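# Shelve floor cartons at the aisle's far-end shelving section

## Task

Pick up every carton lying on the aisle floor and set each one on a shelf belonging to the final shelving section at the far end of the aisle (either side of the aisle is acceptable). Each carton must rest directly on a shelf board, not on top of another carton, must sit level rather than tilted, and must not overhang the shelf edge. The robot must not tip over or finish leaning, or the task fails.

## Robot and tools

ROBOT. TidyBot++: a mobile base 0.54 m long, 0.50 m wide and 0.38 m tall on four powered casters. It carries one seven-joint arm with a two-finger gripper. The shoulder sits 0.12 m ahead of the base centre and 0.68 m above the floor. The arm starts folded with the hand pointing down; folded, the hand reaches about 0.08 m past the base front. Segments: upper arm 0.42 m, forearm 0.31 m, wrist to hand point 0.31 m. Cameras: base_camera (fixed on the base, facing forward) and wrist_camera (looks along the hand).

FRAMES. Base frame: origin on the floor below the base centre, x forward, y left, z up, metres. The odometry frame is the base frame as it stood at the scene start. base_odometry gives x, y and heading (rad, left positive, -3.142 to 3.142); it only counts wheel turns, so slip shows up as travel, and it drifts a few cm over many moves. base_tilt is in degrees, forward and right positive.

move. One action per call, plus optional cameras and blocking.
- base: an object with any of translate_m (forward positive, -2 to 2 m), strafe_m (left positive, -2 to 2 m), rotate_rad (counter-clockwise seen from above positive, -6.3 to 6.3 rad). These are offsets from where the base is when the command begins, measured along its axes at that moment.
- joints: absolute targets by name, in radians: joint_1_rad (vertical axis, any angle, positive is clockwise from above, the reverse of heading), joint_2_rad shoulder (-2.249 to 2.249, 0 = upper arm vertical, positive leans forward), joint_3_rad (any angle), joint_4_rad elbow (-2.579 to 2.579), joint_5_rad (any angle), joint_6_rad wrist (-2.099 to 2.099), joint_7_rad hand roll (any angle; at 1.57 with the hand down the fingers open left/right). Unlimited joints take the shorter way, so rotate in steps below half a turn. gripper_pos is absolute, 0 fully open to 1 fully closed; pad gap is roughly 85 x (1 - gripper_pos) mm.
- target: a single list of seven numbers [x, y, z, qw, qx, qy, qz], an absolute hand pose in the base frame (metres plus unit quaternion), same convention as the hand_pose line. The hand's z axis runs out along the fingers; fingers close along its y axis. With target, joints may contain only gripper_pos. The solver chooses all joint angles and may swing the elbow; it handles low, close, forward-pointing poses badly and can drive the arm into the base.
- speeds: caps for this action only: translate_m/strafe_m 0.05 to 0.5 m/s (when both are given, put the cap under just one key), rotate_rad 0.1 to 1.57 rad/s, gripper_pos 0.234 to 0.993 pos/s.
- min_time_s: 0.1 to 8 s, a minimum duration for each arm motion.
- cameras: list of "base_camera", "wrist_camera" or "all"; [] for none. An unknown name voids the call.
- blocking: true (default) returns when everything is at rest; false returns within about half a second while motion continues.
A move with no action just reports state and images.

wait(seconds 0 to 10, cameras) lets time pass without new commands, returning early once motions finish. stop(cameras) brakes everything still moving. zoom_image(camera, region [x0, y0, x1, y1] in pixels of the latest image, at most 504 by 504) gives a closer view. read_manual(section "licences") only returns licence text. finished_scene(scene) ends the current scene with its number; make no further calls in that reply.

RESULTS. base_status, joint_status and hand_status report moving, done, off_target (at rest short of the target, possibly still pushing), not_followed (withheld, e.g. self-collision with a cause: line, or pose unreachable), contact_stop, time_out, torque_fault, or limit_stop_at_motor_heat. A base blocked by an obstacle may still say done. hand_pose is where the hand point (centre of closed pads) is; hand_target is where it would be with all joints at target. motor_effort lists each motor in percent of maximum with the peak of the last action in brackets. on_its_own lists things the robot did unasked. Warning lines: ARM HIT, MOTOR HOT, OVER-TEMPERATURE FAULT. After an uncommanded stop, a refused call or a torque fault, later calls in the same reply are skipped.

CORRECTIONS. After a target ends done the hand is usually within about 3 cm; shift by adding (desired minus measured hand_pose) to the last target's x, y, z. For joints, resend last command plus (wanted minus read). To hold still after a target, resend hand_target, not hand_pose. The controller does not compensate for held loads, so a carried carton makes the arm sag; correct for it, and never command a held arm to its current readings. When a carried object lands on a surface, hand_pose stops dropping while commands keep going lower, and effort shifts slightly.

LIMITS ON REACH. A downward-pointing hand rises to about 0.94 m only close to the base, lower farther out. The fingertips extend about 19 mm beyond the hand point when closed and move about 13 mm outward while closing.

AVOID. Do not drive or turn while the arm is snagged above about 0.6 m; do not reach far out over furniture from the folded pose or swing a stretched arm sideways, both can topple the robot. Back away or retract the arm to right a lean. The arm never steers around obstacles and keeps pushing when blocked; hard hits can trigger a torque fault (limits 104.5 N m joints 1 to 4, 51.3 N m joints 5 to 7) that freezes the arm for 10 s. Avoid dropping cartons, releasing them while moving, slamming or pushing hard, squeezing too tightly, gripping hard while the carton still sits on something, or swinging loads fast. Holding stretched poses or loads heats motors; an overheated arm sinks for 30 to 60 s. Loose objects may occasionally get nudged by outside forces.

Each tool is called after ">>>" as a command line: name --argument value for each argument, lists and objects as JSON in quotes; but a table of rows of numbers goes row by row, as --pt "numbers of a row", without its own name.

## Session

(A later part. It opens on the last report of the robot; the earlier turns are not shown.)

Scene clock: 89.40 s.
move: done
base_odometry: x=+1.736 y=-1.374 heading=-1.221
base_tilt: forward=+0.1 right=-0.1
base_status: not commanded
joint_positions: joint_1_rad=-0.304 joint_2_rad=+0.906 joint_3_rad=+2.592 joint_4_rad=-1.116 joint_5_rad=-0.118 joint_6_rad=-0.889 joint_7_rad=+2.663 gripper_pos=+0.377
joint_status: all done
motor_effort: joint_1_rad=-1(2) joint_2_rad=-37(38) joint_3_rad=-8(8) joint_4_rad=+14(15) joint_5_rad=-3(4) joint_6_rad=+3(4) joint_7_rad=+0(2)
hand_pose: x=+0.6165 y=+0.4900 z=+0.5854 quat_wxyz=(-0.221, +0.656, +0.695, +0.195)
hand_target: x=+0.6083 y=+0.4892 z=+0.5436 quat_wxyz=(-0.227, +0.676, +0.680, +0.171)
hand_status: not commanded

>>> move --joints '{"joint_2_rad": 0.972}' --min_time_s 0.8 --cameras '[]'

>>> move --joints '{"gripper_pos": 0.12}' --speeds '{"gripper_pos": 0.234}' --cameras '["wrist_camera"]'

Scene clock: 90.77 s.
move: done
base_odometry: x=+1.736 y=-1.374 heading=-1.221
base_tilt: forward=+0.1 right=-0.1
base_status: not commanded
joint_positions: joint_1_rad=-0.304 joint_2_rad=+0.909 joint_3_rad=+2.592 joint_4_rad=-1.116 joint_5_rad=-0.118 joint_6_rad=-0.888 joint_7_rad=+2.663 gripper_pos=+0.377
joint_status: all done
motor_effort: joint_1_rad=-2(3) joint_2_rad=-36(38) joint_3_rad=-7(8) joint_4_rad=+13(14) joint_5_rad=-3(3) joint_6_rad=+3(4) joint_7_rad=-1(1)
hand_pose: x=+0.6164 y=+0.4900 z=+0.5837 quat_wxyz=(-0.221, +0.656, +0.695, +0.194)
hand_target: x=+0.6070 y=+0.4888 z=+0.5375 quat_wxyz=(-0.230, +0.677, +0.679, +0.166)
hand_status: not commanded

Scene clock: 92.43 s.
move: done
base_odometry: x=+1.736 y=-1.374 heading=-1.221
base_tilt: forward=+0.1 right=-0.1
base_status: not commanded
joint_positions: joint_1_rad=-0.304 joint_2_rad=+0.921 joint_3_rad=+2.592 joint_4_rad=-1.116 joint_5_rad=-0.117 joint_6_rad=-0.887 joint_7_rad=+2.663 gripper_pos=+0.120
joint_status: all done
motor_effort: joint_1_rad=-1(2) joint_2_rad=-37(38) joint_3_rad=-8(8) joint_4_rad=+14(15) joint_5_rad=-3(3) joint_6_rad=+3(4) joint_7_rad=+1(2)
hand_pose: x=+0.6153 y=+0.4898 z=+0.5758 quat_wxyz=(-0.224, +0.658, +0.694, +0.190)
hand_target: x=+0.6070 y=+0.4888 z=+0.5375 quat_wxyz=(-0.230, +0.677, +0.679, +0.166)
hand_status: not commanded

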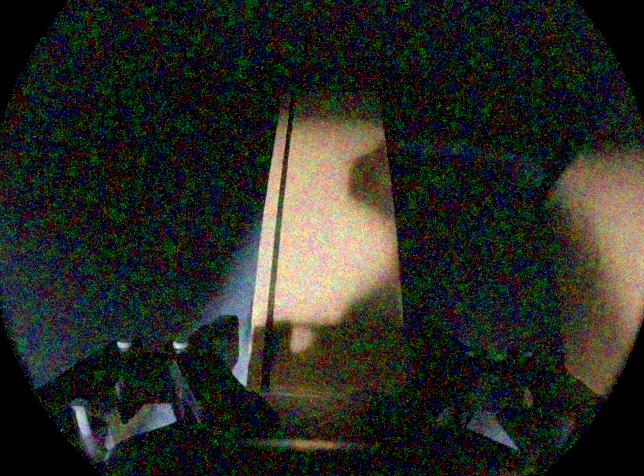

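>>> move --joints '{"joint_2_rad": 0.82, "gripper_pos": 0.0}' --min_time_s 1.2 --cameras '["wrist_camera"]'

Scene clock: 94.83 s.
move: done
base_odometry: x=+1.736 y=-1.374 heading=-1.221
base_tilt: forward=+0.1 right=-0.1
base_status: not commanded
joint_positions: joint_1_rad=-0.304 joint_2_rad=+0.828 joint_3_rad=+2.592 joint_4_rad=-1.116 joint_5_rad=-0.117 joint_6_rad=-0.887 joint_7_rad=+2.663 gripper_pos=+0.000
joint_status: all done
motor_effort: joint_1_rad=-1(2) joint_2_rad=-36(39) joint_3_rad=-7(8) joint_4_rad=+15(15) joint_5_rad=-3(3) joint_6_rad=+4(5) joint_7_rad=+0(1)
hand_pose: x=+0.6221 y=+0.4919 z=+0.6339 quat_wxyz=(-0.202, +0.645, +0.700, +0.228)
hand_target: x=+0.6211 y=+0.4933 z=+0.6318 quat_wxyz=(-0.195, +0.658, +0.690, +0.230)
hand_status: not commanded

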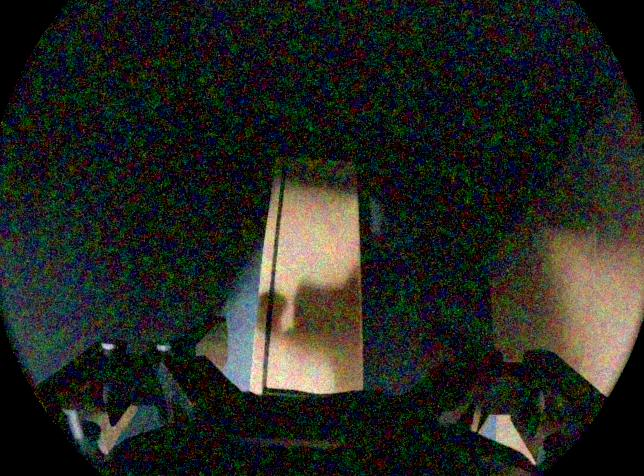

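>>> move --base '{"strafe_m": -0.2}' --speeds '{"strafe_m": 0.3}' --cameras '["all"]'

Scene clock: 96.73 s.
move: done
base_odometry: x=+1.548 y=-1.443 heading=-1.221
base_tilt: forward=+0.1 right=-0.1
base_status: done
joint_positions: joint_1_rad=-0.299 joint_2_rad=+0.827 joint_3_rad=+2.590 joint_4_rad=-1.117 joint_5_rad=-0.116 joint_6_rad=-0.885 joint_7_rad=+2.663 gripper_pos=+0.000
joint_status: not commanded
motor_effort: joint_1_rad=-1(4) joint_2_rad=-36(38) joint_3_rad=-7(8) joint_4_rad=+15(16) joint_5_rad=-3(3) joint_6_rad=+4(5) joint_7_rad=+0(2)
hand_pose: x=+0.6246 y=+0.4896 z=+0.6346 quat_wxyz=(-0.201, +0.647, +0.699, +0.230)
hand_target: x=+0.6211 y=+0.4933 z=+0.6318 quat_wxyz=(-0.195, +0.658, +0.690, +0.230)
hand_status: not commanded
pictures: base_camera, wrist_camera

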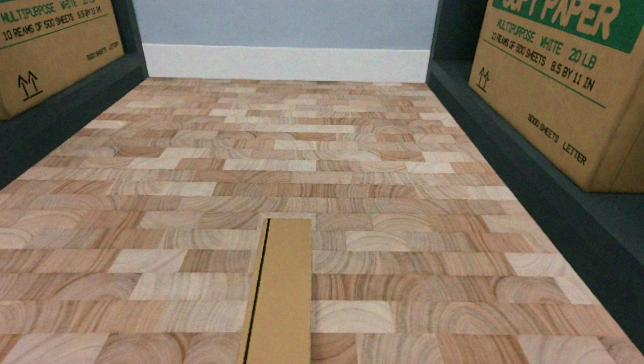

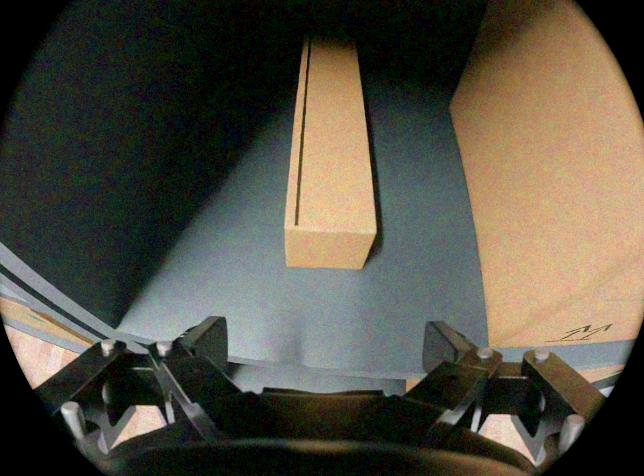

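>>> move --joints '{"joint_1_rad": 0.45, "joint_2_rad": 0.40, "joint_3_rad": 2.6, "joint_4_rad": -1.80, "joint_5_rad": -0.45, "joint_6_rad": -0.9, "joint_7_rad": 3.2}' --min_time_s 1.5 --cameras '[]'

>>> move --base '{"translate_m": -0.165, "strafe_m": 0.035}' --joints '{"joint_1_rad": -0.015, "joint_2_rad": 1.59, "joint_3_rad": 3.14, "joint_4_rad": -1.91, "joint_5_rad": 0.02, "joint_6_rad": 0.99, "joint_7_rad": 1.57}' --min_time_s 2 --cameras '["all"]'

Scene clock: 100.53 s.
move: done
base_odometry: x=+1.548 y=-1.443 heading=-1.221
base_tilt: forward=+0.1 right=-0.1
base_status: not commanded
joint_positions: joint_1_rad=+0.436 joint_2_rad=+0.416 joint_3_rad=+2.591 joint_4_rad=-1.771 joint_5_rad=-0.413 joint_6_rad=-0.885 joint_7_rad=+3.138 gripper_pos=+0.000
joint_status: all done
motor_effort: joint_1_rad=-1(4) joint_2_rad=-22(38) joint_3_rad=-4(8) joint_4_rad=+14(16) joint_5_rad=-3(4) joint_6_rad=+2(5) joint_7_rad=+1(2)
hand_pose: x=+0.5679 y=+0.1451 z=+0.6418 quat_wxyz=(-0.165, +0.741, +0.613, +0.218)
hand_target: x=+0.5553 y=+0.1442 z=+0.6418 quat_wxyz=(-0.174, +0.733, +0.620, +0.220)
hand_status: not commanded

Scene clock: 103.53 s.
move: done
base_odometry: x=+1.524 y=-1.276 heading=-1.221
base_tilt: forward=+0.1 right=-0.1
base_status: done
joint_positions: joint_1_rad=+0.001 joint_2_rad=+1.547 joint_3_rad=+3.123 joint_4_rad=-1.886 joint_5_rad=-0.018 joint_6_rad=+0.947 joint_7_rad=+1.632 gripper_pos=+0.000
joint_status: all done
motor_effort: joint_1_rad=-1(2) joint_2_rad=-31(35) joint_3_rad=-1(6) joint_4_rad=-1(14) joint_5_rad=+1(4) joint_6_rad=+6(8) joint_7_rad=+0(2)
hand_pose: x=+0.6386 y=+0.0068 z=+0.1439 quat_wxyz=(+0.006, +0.947, +0.018, +0.321)
hand_target: x=+0.6130 y=+0.0148 z=+0.1281 quat_wxyz=(-0.009, +0.950, +0.014, +0.310)
hand_status: not commanded
pictures: base_camera, wrist_camera

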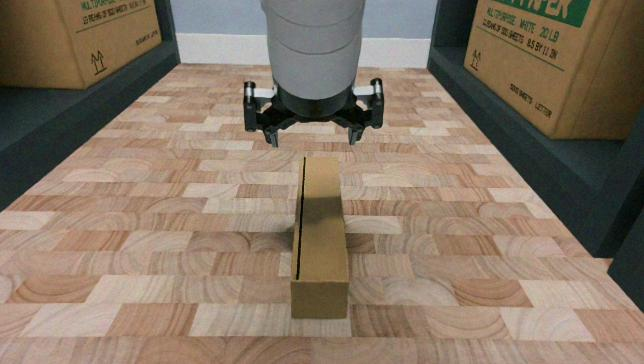

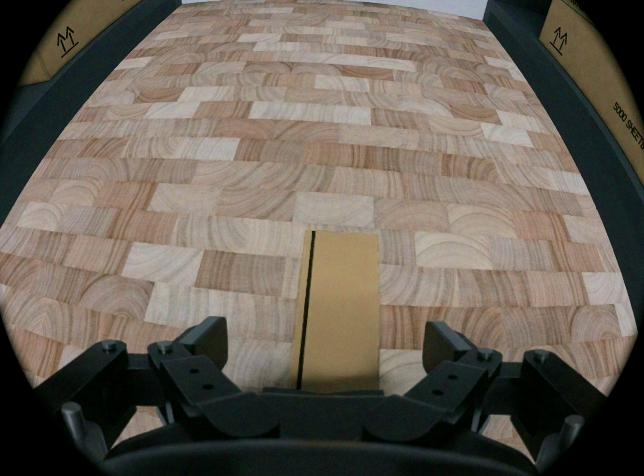

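>>> move --joints '{"joint_1_rad": 0.03, "joint_2_rad": 1.80, "joint_3_rad": 3.16, "joint_4_rad": -1.69, "joint_5_rad": 0.04, "joint_6_rad": 0.93, "joint_7_rad": 1.51}' --min_time_s 2 --cameras '["wrist_camera"]'

Scene clock: 106.83 s.
move: done
base_odometry: x=+1.524 y=-1.276 heading=-1.221
base_tilt: forward=+0.1 right=-0.1
base_status: not commanded
joint_positions: joint_1_rad=+0.014 joint_2_rad=+1.757 joint_3_rad=+3.144 joint_4_rad=-1.712 joint_5_rad=+0.003 joint_6_rad=+0.948 joint_7_rad=+1.570 gripper_pos=+0.000
joint_status: all done
motor_effort: joint_1_rad=-1(2) joint_2_rad=-30(32) joint_3_rad=-1(2) joint_4_rad=-2(3) joint_5_rad=+1(2) joint_6_rad=+6(8) joint_7_rad=+1(2)
hand_pose: x=+0.6123 y=-0.0060 z=+0.0528 quat_wxyz=(+0.002, +0.952, -0.005, +0.305)
hand_target: x=+0.5920 y=-0.0126 z=+0.0304 quat_wxyz=(-0.008, +0.958, -0.023, +0.286)
hand_status: not commanded

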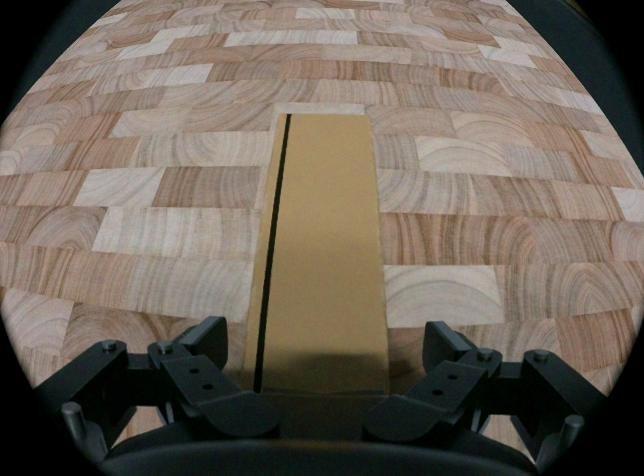

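>>> move --joints '{"gripper_pos": 0.38}' --speeds '{"gripper_pos": 0.234}' --cameras '[]'

>>> move --joints '{"joint_1_rad": 0.0, "joint_2_rad": 0.3, "joint_4_rad": -2.3, "joint_6_rad": 0.06}' --min_time_s 2 --cameras '["all"]'

Scene clock: 109.77 s.
move: done
base_odometry: x=+1.524 y=-1.276 heading=-1.221
base_tilt: forward=+0.1 right=-0.1
base_status: not commanded
joint_positions: joint_1_rad=+0.014 joint_2_rad=+1.757 joint_3_rad=+3.144 joint_4_rad=-1.712 joint_5_rad=+0.004 joint_6_rad=+0.948 joint_7_rad=+1.570 gripper_pos=+0.376
joint_status: all done
motor_effort: joint_1_rad=-1(2) joint_2_rad=-22(30) joint_3_rad=-1(1) joint_4_rad=+1(2) joint_5_rad=+1(1) joint_6_rad=+1(7) joint_7_rad=+0(1)
hand_pose: x=+0.6123 y=-0.0056 z=+0.0529 quat_wxyz=(+0.002, +0.952, -0.005, +0.305)
hand_target: x=+0.5920 y=-0.0126 z=+0.0304 quat_wxyz=(-0.008, +0.958, -0.023, +0.286)
hand_status: not commanded

Scene clock: 112.50 s.
move: done
base_odometry: x=+1.524 y=-1.276 heading=-1.221
base_tilt: forward=+0.1 right=-0.1
base_status: not commanded
joint_positions: joint_1_rad=+0.014 joint_2_rad=+0.315 joint_3_rad=+3.144 joint_4_rad=-2.274 joint_5_rad=+0.004 joint_6_rad=+0.108 joint_7_rad=+1.570 gripper_pos=+0.376
joint_status: all done
motor_effort: joint_1_rad=-1(2) joint_2_rad=-20(36) joint_3_rad=-1(1) joint_4_rad=+12(12) joint_5_rad=+1(1) joint_6_rad=+6(8) joint_7_rad=+1(2)
hand_pose: x=+0.6056 y=-0.0066 z=+0.5687 quat_wxyz=(+0.003, +0.946, -0.006, +0.325)
hand_target: x=+0.5817 y=-0.0067 z=+0.5577 quat_wxyz=(+0.001, +0.955, -0.017, +0.296)
hand_status: not commanded
pictures: base_camera, wrist_camera

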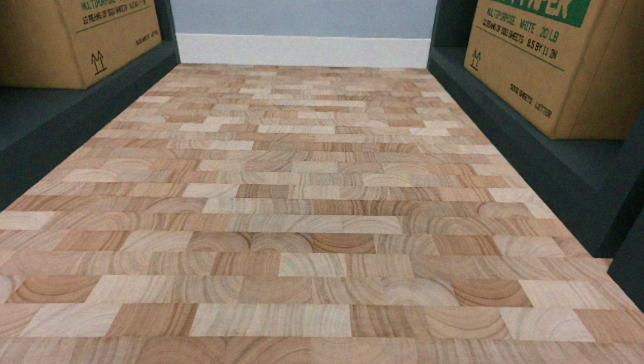

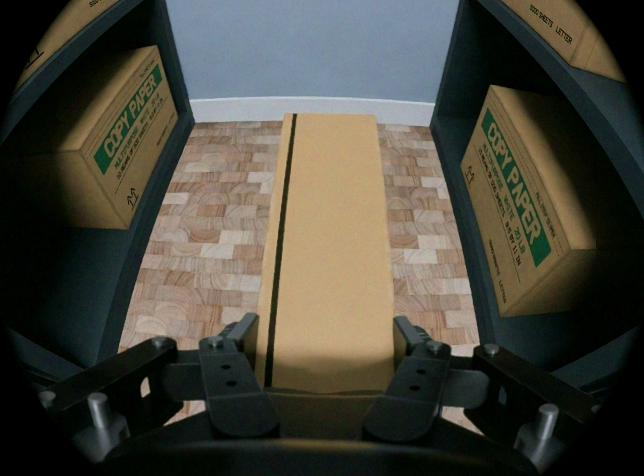

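>>> move --base '{"translate_m": 0.31, "strafe_m": 0.14}' --speeds '{"translate_m": 0.25}' --joints '{"joint_1_rad": -0.6, "joint_2_rad": 0.3, "joint_3_rad": 3.513, "joint_4_rad": -1.86, "joint_5_rad": 0.56, "joint_6_rad": -1.17, "joint_7_rad": -0.438}' --min_time_s 3 --cameras '["all"]'

>>> zoom_image --camera "wrist_camera" --region '[100, 0, 540, 300]'

Scene clock: 117.07 s.
move: done
base_odometry: x=+1.762 y=-1.519 heading=-1.220
base_tilt: forward=+0.1 right=-0.1
base_status: done
joint_positions: joint_1_rad=-0.585 joint_2_rad=+0.310 joint_3_rad=+3.495 joint_4_rad=-1.895 joint_5_rad=+0.521 joint_6_rad=-1.128 joint_7_rad=-0.377 gripper_pos=+0.376
joint_status: all done
motor_effort: joint_1_rad=-2(4) joint_2_rad=-19(23) joint_3_rad=+2(3) joint_4_rad=+12(14) joint_5_rad=+5(6) joint_6_rad=-1(8) joint_7_rad=+1(2)
hand_pose: x=+0.4929 y=-0.0534 z=+0.6406 quat_wxyz=(+0.205, +0.721, -0.631, +0.202)
hand_target: x=+0.5019 y=-0.0626 z=+0.6615 quat_wxyz=(+0.206, +0.695, -0.649, +0.229)
hand_status: not commanded
pictures: base_camera, wrist_camera

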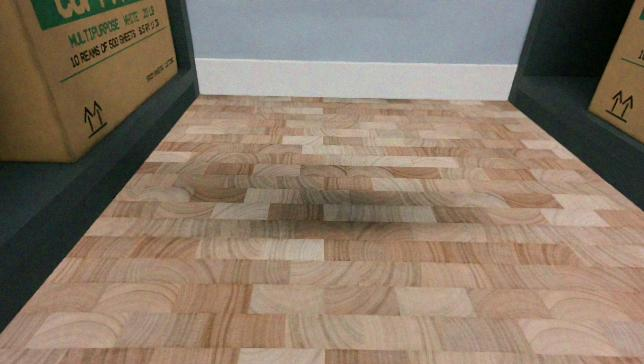

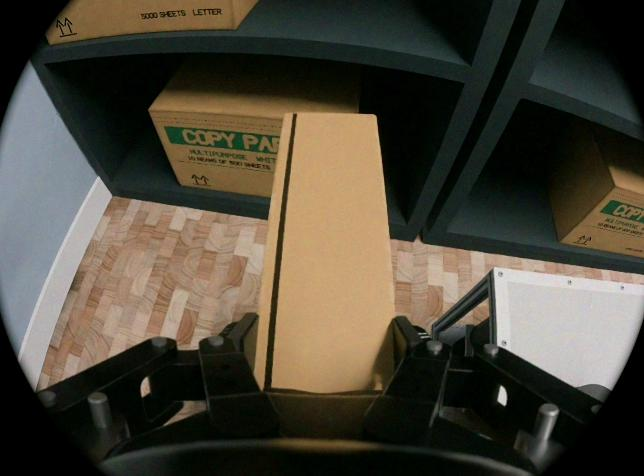

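Scaled by 1.145.

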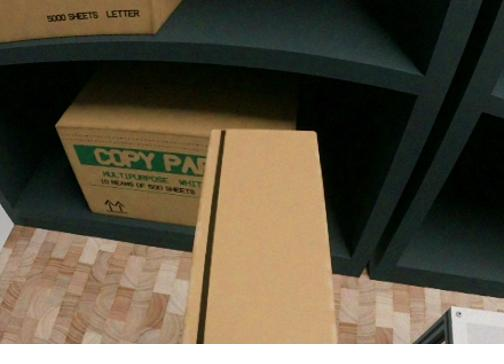

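>>> move --joints '{"joint_1_rad": 0.2, "joint_2_rad": 0.70, "joint_3_rad": 3.94, "joint_4_rad": -1.605, "joint_5_rad": -0.013, "joint_6_rad": -0.523, "joint_7_rad": 0.696}' --min_time_s 3.5 --cameras '["wrist_camera"]'

Scene clock: 122.57 s.
move: done
base_odometry: x=+1.762 y=-1.519 heading=-1.220
base_tilt: forward=+0.1 right=-0.1
base_status: not commanded
joint_positions: joint_1_rad=+0.194 joint_2_rad=+0.661 joint_3_rad=+3.925 joint_4_rad=-1.644 joint_5_rad=+0.026 joint_6_rad=-0.566 joint_7_rad=+0.635 gripper_pos=+0.376
joint_status: all done
motor_effort: joint_1_rad=-2(3) joint_2_rad=-28(29) joint_3_rad=+7(8) joint_4_rad=+13(15) joint_5_rad=+4(7) joint_6_rad=+4(5) joint_7_rad=+1(2)
hand_pose: x=+0.4827 y=-0.4824 z=+0.6004 quat_wxyz=(+0.218, +0.636, -0.709, +0.213)
hand_target: x=+0.5021 y=-0.5016 z=+0.6025 quat_wxyz=(+0.225, +0.649, -0.688, +0.234)
hand_status: not commanded

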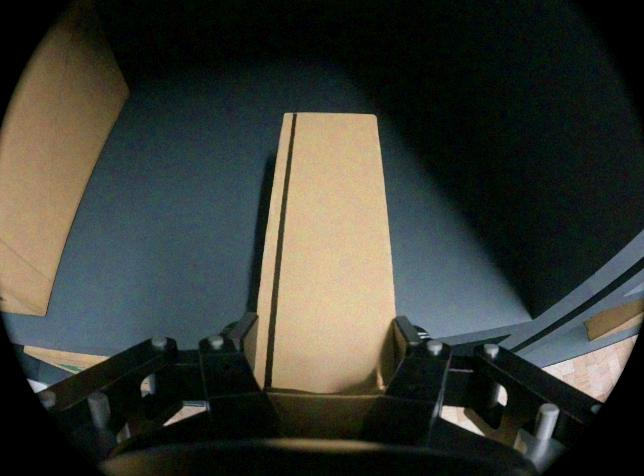

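>>> move --base '{"strafe_m": -0.2}' --speeds '{"strafe_m": 0.15}' --cameras '["all"]'

Scene clock: 125.53 s.
move: done
base_odometry: x=+1.574 y=-1.588 heading=-1.220
base_tilt: forward=+0.1 right=-0.1
base_status: done
joint_positions: joint_1_rad=+0.198 joint_2_rad=+0.662 joint_3_rad=+3.926 joint_4_rad=-1.642 joint_5_rad=+0.024 joint_6_rad=-0.562 joint_7_rad=+0.636 gripper_pos=+0.376
joint_status: not commanded
motor_effort: joint_1_rad=-1(4) joint_2_rad=-28(29) joint_3_rad=+8(9) joint_4_rad=+13(14) joint_5_rad=+4(4) joint_6_rad=+4(5) joint_7_rad=+0(1)
hand_pose: x=+0.4826 y=-0.4849 z=+0.6010 quat_wxyz=(+0.218, +0.635, -0.709, +0.215)
hand_target: x=+0.5021 y=-0.5016 z=+0.6025 quat_wxyz=(+0.225, +0.649, -0.688, +0.234)
hand_status: not commanded
pictures: base_camera, wrist_camera

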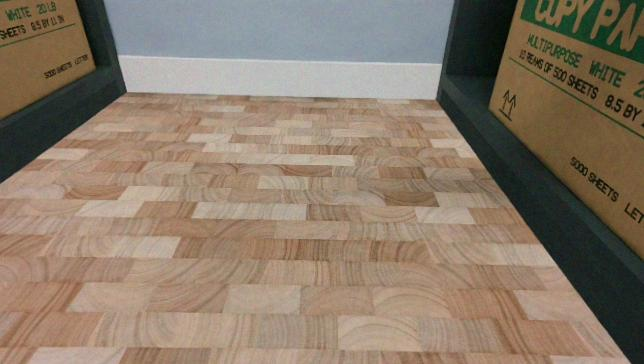

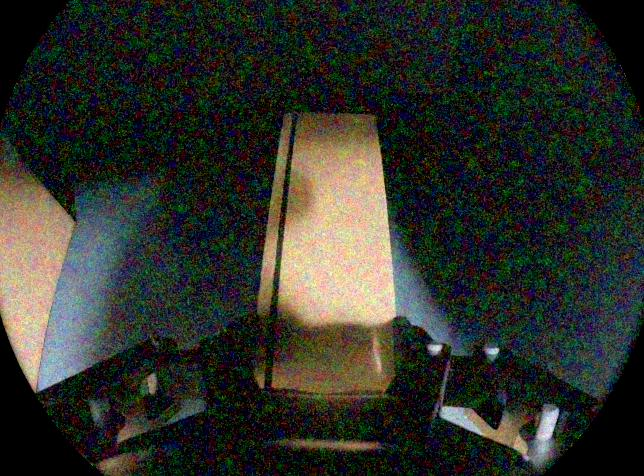

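>>> move --joints '{"joint_2_rad": 0.722}' --min_time_s 0.8 --cameras '[]'

>>> move --joints '{"joint_2_rad": 0.734}' --min_time_s 0.8 --cameras '[]'

>>> move --joints '{"joint_2_rad": 0.744}' --min_time_s 0.8 --cameras '[]'

Scene clock: 127.17 s.
move: done
base_odometry: x=+1.574 y=-1.588 heading=-1.220
base_tilt: forward=+0.1 right=-0.1
base_status: not commanded
joint_positions: joint_1_rad=+0.198 joint_2_rad=+0.681 joint_3_rad=+3.926 joint_4_rad=-1.642 joint_5_rad=+0.024 joint_6_rad=-0.562 joint_7_rad=+0.636 gripper_pos=+0.376
joint_status: all done
motor_effort: joint_1_rad=-1(2) joint_2_rad=-29(29) joint_3_rad=+8(8) joint_4_rad=+14(14) joint_5_rad=+3(4) joint_6_rad=+4(5) joint_7_rad=+0(1)
hand_pose: x=+0.4810 y=-0.4846 z=+0.5924 quat_wxyz=(+0.224, +0.637, -0.708, +0.208)
hand_target: x=+0.5003 y=-0.5012 z=+0.5921 quat_wxyz=(+0.231, +0.652, -0.686, +0.226)
hand_status: not commanded

Scene clock: 128.27 s.
move: done
base_odometry: x=+1.574 y=-1.588 heading=-1.220
base_tilt: forward=+0.1 right=-0.1
base_status: not commanded
joint_positions: joint_1_rad=+0.198 joint_2_rad=+0.692 joint_3_rad=+3.926 joint_4_rad=-1.642 joint_5_rad=+0.024 joint_6_rad=-0.562 joint_7_rad=+0.636 gripper_pos=+0.376
joint_status: all done
motor_effort: joint_1_rad=-1(2) joint_2_rad=-29(29) joint_3_rad=+8(8) joint_4_rad=+13(14) joint_5_rad=+3(4) joint_6_rad=+4(5) joint_7_rad=+2(2)
hand_pose: x=+0.4800 y=-0.4844 z=+0.5874 quat_wxyz=(+0.227, +0.639, -0.707, +0.204)
hand_target: x=+0.4992 y=-0.5010 z=+0.5864 quat_wxyz=(+0.234, +0.653, -0.685, +0.221)
hand_status: not commanded

Scene clock: 129.33 s.
move: done
base_odometry: x=+1.574 y=-1.588 heading=-1.220
base_tilt: forward=+0.1 right=-0.1
base_status: not commanded
joint_positions: joint_1_rad=+0.198 joint_2_rad=+0.699 joint_3_rad=+3.926 joint_4_rad=-1.642 joint_5_rad=+0.024 joint_6_rad=-0.562 joint_7_rad=+0.636 gripper_pos=+0.376
joint_status: all done
motor_effort: joint_1_rad=-1(2) joint_2_rad=-28(30) joint_3_rad=+7(9) joint_4_rad=+13(14) joint_5_rad=+3(4) joint_6_rad=+4(5) joint_7_rad=+0(1)
hand_pose: x=+0.4796 y=-0.4845 z=+0.5847 quat_wxyz=(+0.229, +0.639, -0.706, +0.202)
hand_target: x=+0.4982 y=-0.5008 z=+0.5817 quat_wxyz=(+0.237, +0.655, -0.684, +0.217)
hand_status: not commanded

>>> move --joints '{"joint_2_rad": 0.756}' --min_time_s 0.8 --cameras '[]'

>>> move --joints '{"joint_2_rad": 0.766}' --min_time_s 0.8 --cameras '[]'

Scene clock: 130.70 s.
move: done
base_odometry: x=+1.574 y=-1.588 heading=-1.220
base_tilt: forward=+0.1 right=-0.1
base_status: not commanded
joint_positions: joint_1_rad=+0.198 joint_2_rad=+0.702 joint_3_rad=+3.926 joint_4_rad=-1.638 joint_5_rad=+0.024 joint_6_rad=-0.562 joint_7_rad=+0.636 gripper_pos=+0.376
joint_status: all done
motor_effort: joint_1_rad=-1(2) joint_2_rad=-26(29) joint_3_rad=+7(8) joint_4_rad=+12(13) joint_5_rad=+3(3) joint_6_rad=+4(5) joint_7_rad=+0(1)
hand_pose: x=+0.4807 y=-0.4853 z=+0.5846 quat_wxyz=(+0.230, +0.640, -0.705, +0.202)
hand_target: x=+0.4970 y=-0.5005 z=+0.5760 quat_wxyz=(+0.240, +0.656, -0.683, +0.212)
hand_status: not commanded

Scene clock: 131.80 s.
move: done
base_odometry: x=+1.574 y=-1.588 heading=-1.220
base_tilt: forward=+0.1 right=-0.1
base_status: not commanded
joint_positions: joint_1_rad=+0.198 joint_2_rad=+0.706 joint_3_rad=+3.928 joint_4_rad=-1.634 joint_5_rad=+0.024 joint_6_rad=-0.562 joint_7_rad=+0.636 gripper_pos=+0.376
joint_status: all done
motor_effort: joint_1_rad=-1(2) joint_2_rad=-26(27) joint_3_rad=+7(7) joint_4_rad=+11(12) joint_5_rad=+3(3) joint_6_rad=+4(5) joint_7_rad=+0(2)
hand_pose: x=+0.4816 y=-0.4867 z=+0.5845 quat_wxyz=(+0.231, +0.640, -0.704, +0.203)
hand_target: x=+0.4960 y=-0.5003 z=+0.5714 quat_wxyz=(+0.243, +0.657, -0.682, +0.209)
hand_status: not commanded

>>> move --joints '{"gripper_pos": 0.1}' --speeds '{"gripper_pos": 0.234}' --cameras '["wrist_camera"]'

>>> move --joints '{"joint_2_rad": 0.57, "gripper_pos": 0.0}' --min_time_s 1.2 --cameras '["wrist_camera"]'

Scene clock: 133.83 s.
move: done
base_odometry: x=+1.574 y=-1.588 heading=-1.220
base_tilt: forward=+0.1 right=-0.1
base_status: not commanded
joint_positions: joint_1_rad=+0.198 joint_2_rad=+0.726 joint_3_rad=+3.928 joint_4_rad=-1.634 joint_5_rad=+0.023 joint_6_rad=-0.561 joint_7_rad=+0.636 gripper_pos=+0.100
joint_status: all done
motor_effort: joint_1_rad=-1(2) joint_2_rad=-28(29) joint_3_rad=+7(9) joint_4_rad=+12(13) joint_5_rad=+3(4) joint_6_rad=+4(5) joint_7_rad=+1(1)
hand_pose: x=+0.4799 y=-0.4867 z=+0.5757 quat_wxyz=(+0.237, +0.642, -0.702, +0.196)
hand_target: x=+0.4960 y=-0.5003 z=+0.5714 quat_wxyz=(+0.243, +0.657, -0.682, +0.209)
hand_status: not commanded

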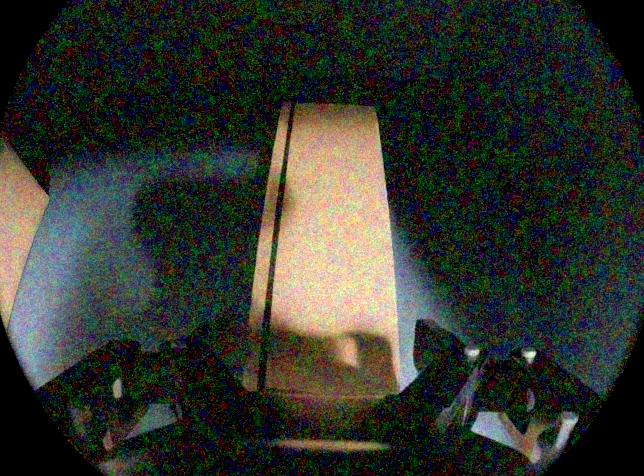

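Scene clock: 135.37 s.
move: done
base_odometry: x=+1.574 y=-1.588 heading=-1.220
base_tilt: forward=+0.1 right=-0.1
base_status: not commanded
joint_positions: joint_1_rad=+0.198 joint_2_rad=+0.580 joint_3_rad=+3.928 joint_4_rad=-1.634 joint_5_rad=+0.023 joint_6_rad=-0.561 joint_7_rad=+0.636 gripper_pos=+0.000
joint_status: all done
motor_effort: joint_1_rad=-1(2) joint_2_rad=-27(30) joint_3_rad=+6(9) joint_4_rad=+15(15) joint_5_rad=+3(4) joint_6_rad=+5(5) joint_7_rad=+1(1)
hand_pose: x=+0.4904 y=-0.4888 z=+0.6425 quat_wxyz=(+0.195, +0.623, -0.715, +0.251)
hand_target: x=+0.5083 y=-0.5028 z=+0.6648 quat_wxyz=(+0.189, +0.630, -0.698, +0.284)
hand_status: not commanded

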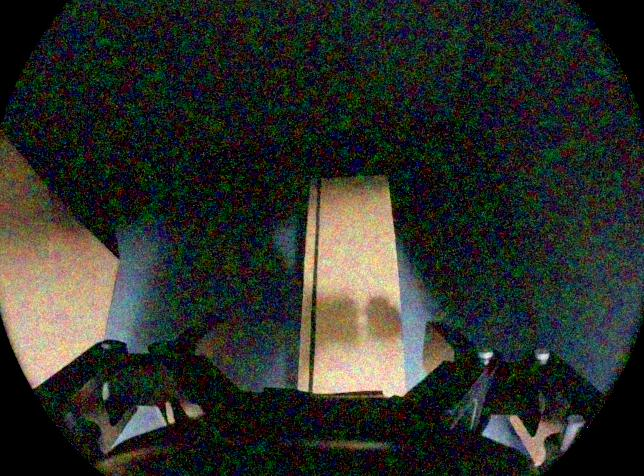

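>>> move --base '{"strafe_m": 0.21}' --speeds '{"strafe_m": 0.3}' --cameras '["all"]'

Scene clock: 137.33 s.
move: done
base_odometry: x=+1.772 y=-1.516 heading=-1.220
base_tilt: forward=+0.1 right=-0.1
base_status: done
joint_positions: joint_1_rad=+0.198 joint_2_rad=+0.579 joint_3_rad=+3.929 joint_4_rad=-1.634 joint_5_rad=+0.022 joint_6_rad=-0.559 joint_7_rad=+0.636 gripper_pos=+0.000
joint_status: not commanded
motor_effort: joint_1_rad=-1(5) joint_2_rad=-27(28) joint_3_rad=+6(8) joint_4_rad=+15(15) joint_5_rad=+3(3) joint_6_rad=+5(6) joint_7_rad=+0(1)
hand_pose: x=+0.4907 y=-0.4891 z=+0.6430 quat_wxyz=(+0.194, +0.623, -0.715, +0.252)
hand_target: x=+0.5083 y=-0.5028 z=+0.6648 quat_wxyz=(+0.189, +0.630, -0.698, +0.284)
hand_status: not commanded
pictures: base_camera, wrist_camera

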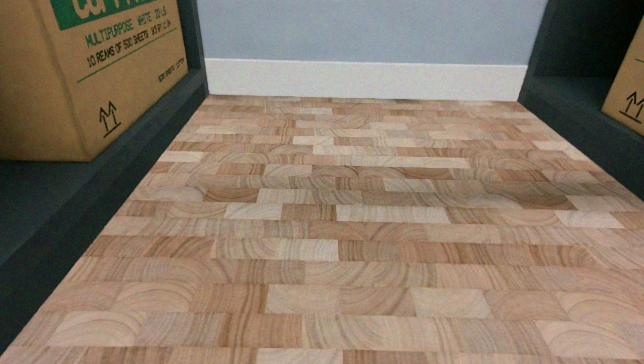

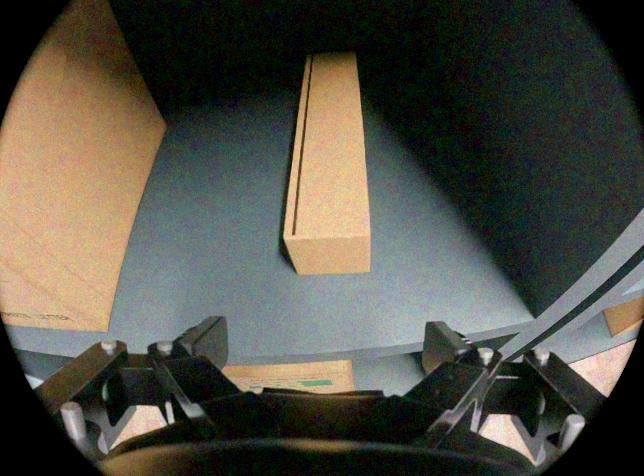

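>>> finished_scene --scene 2

The scene is finished: the task was done.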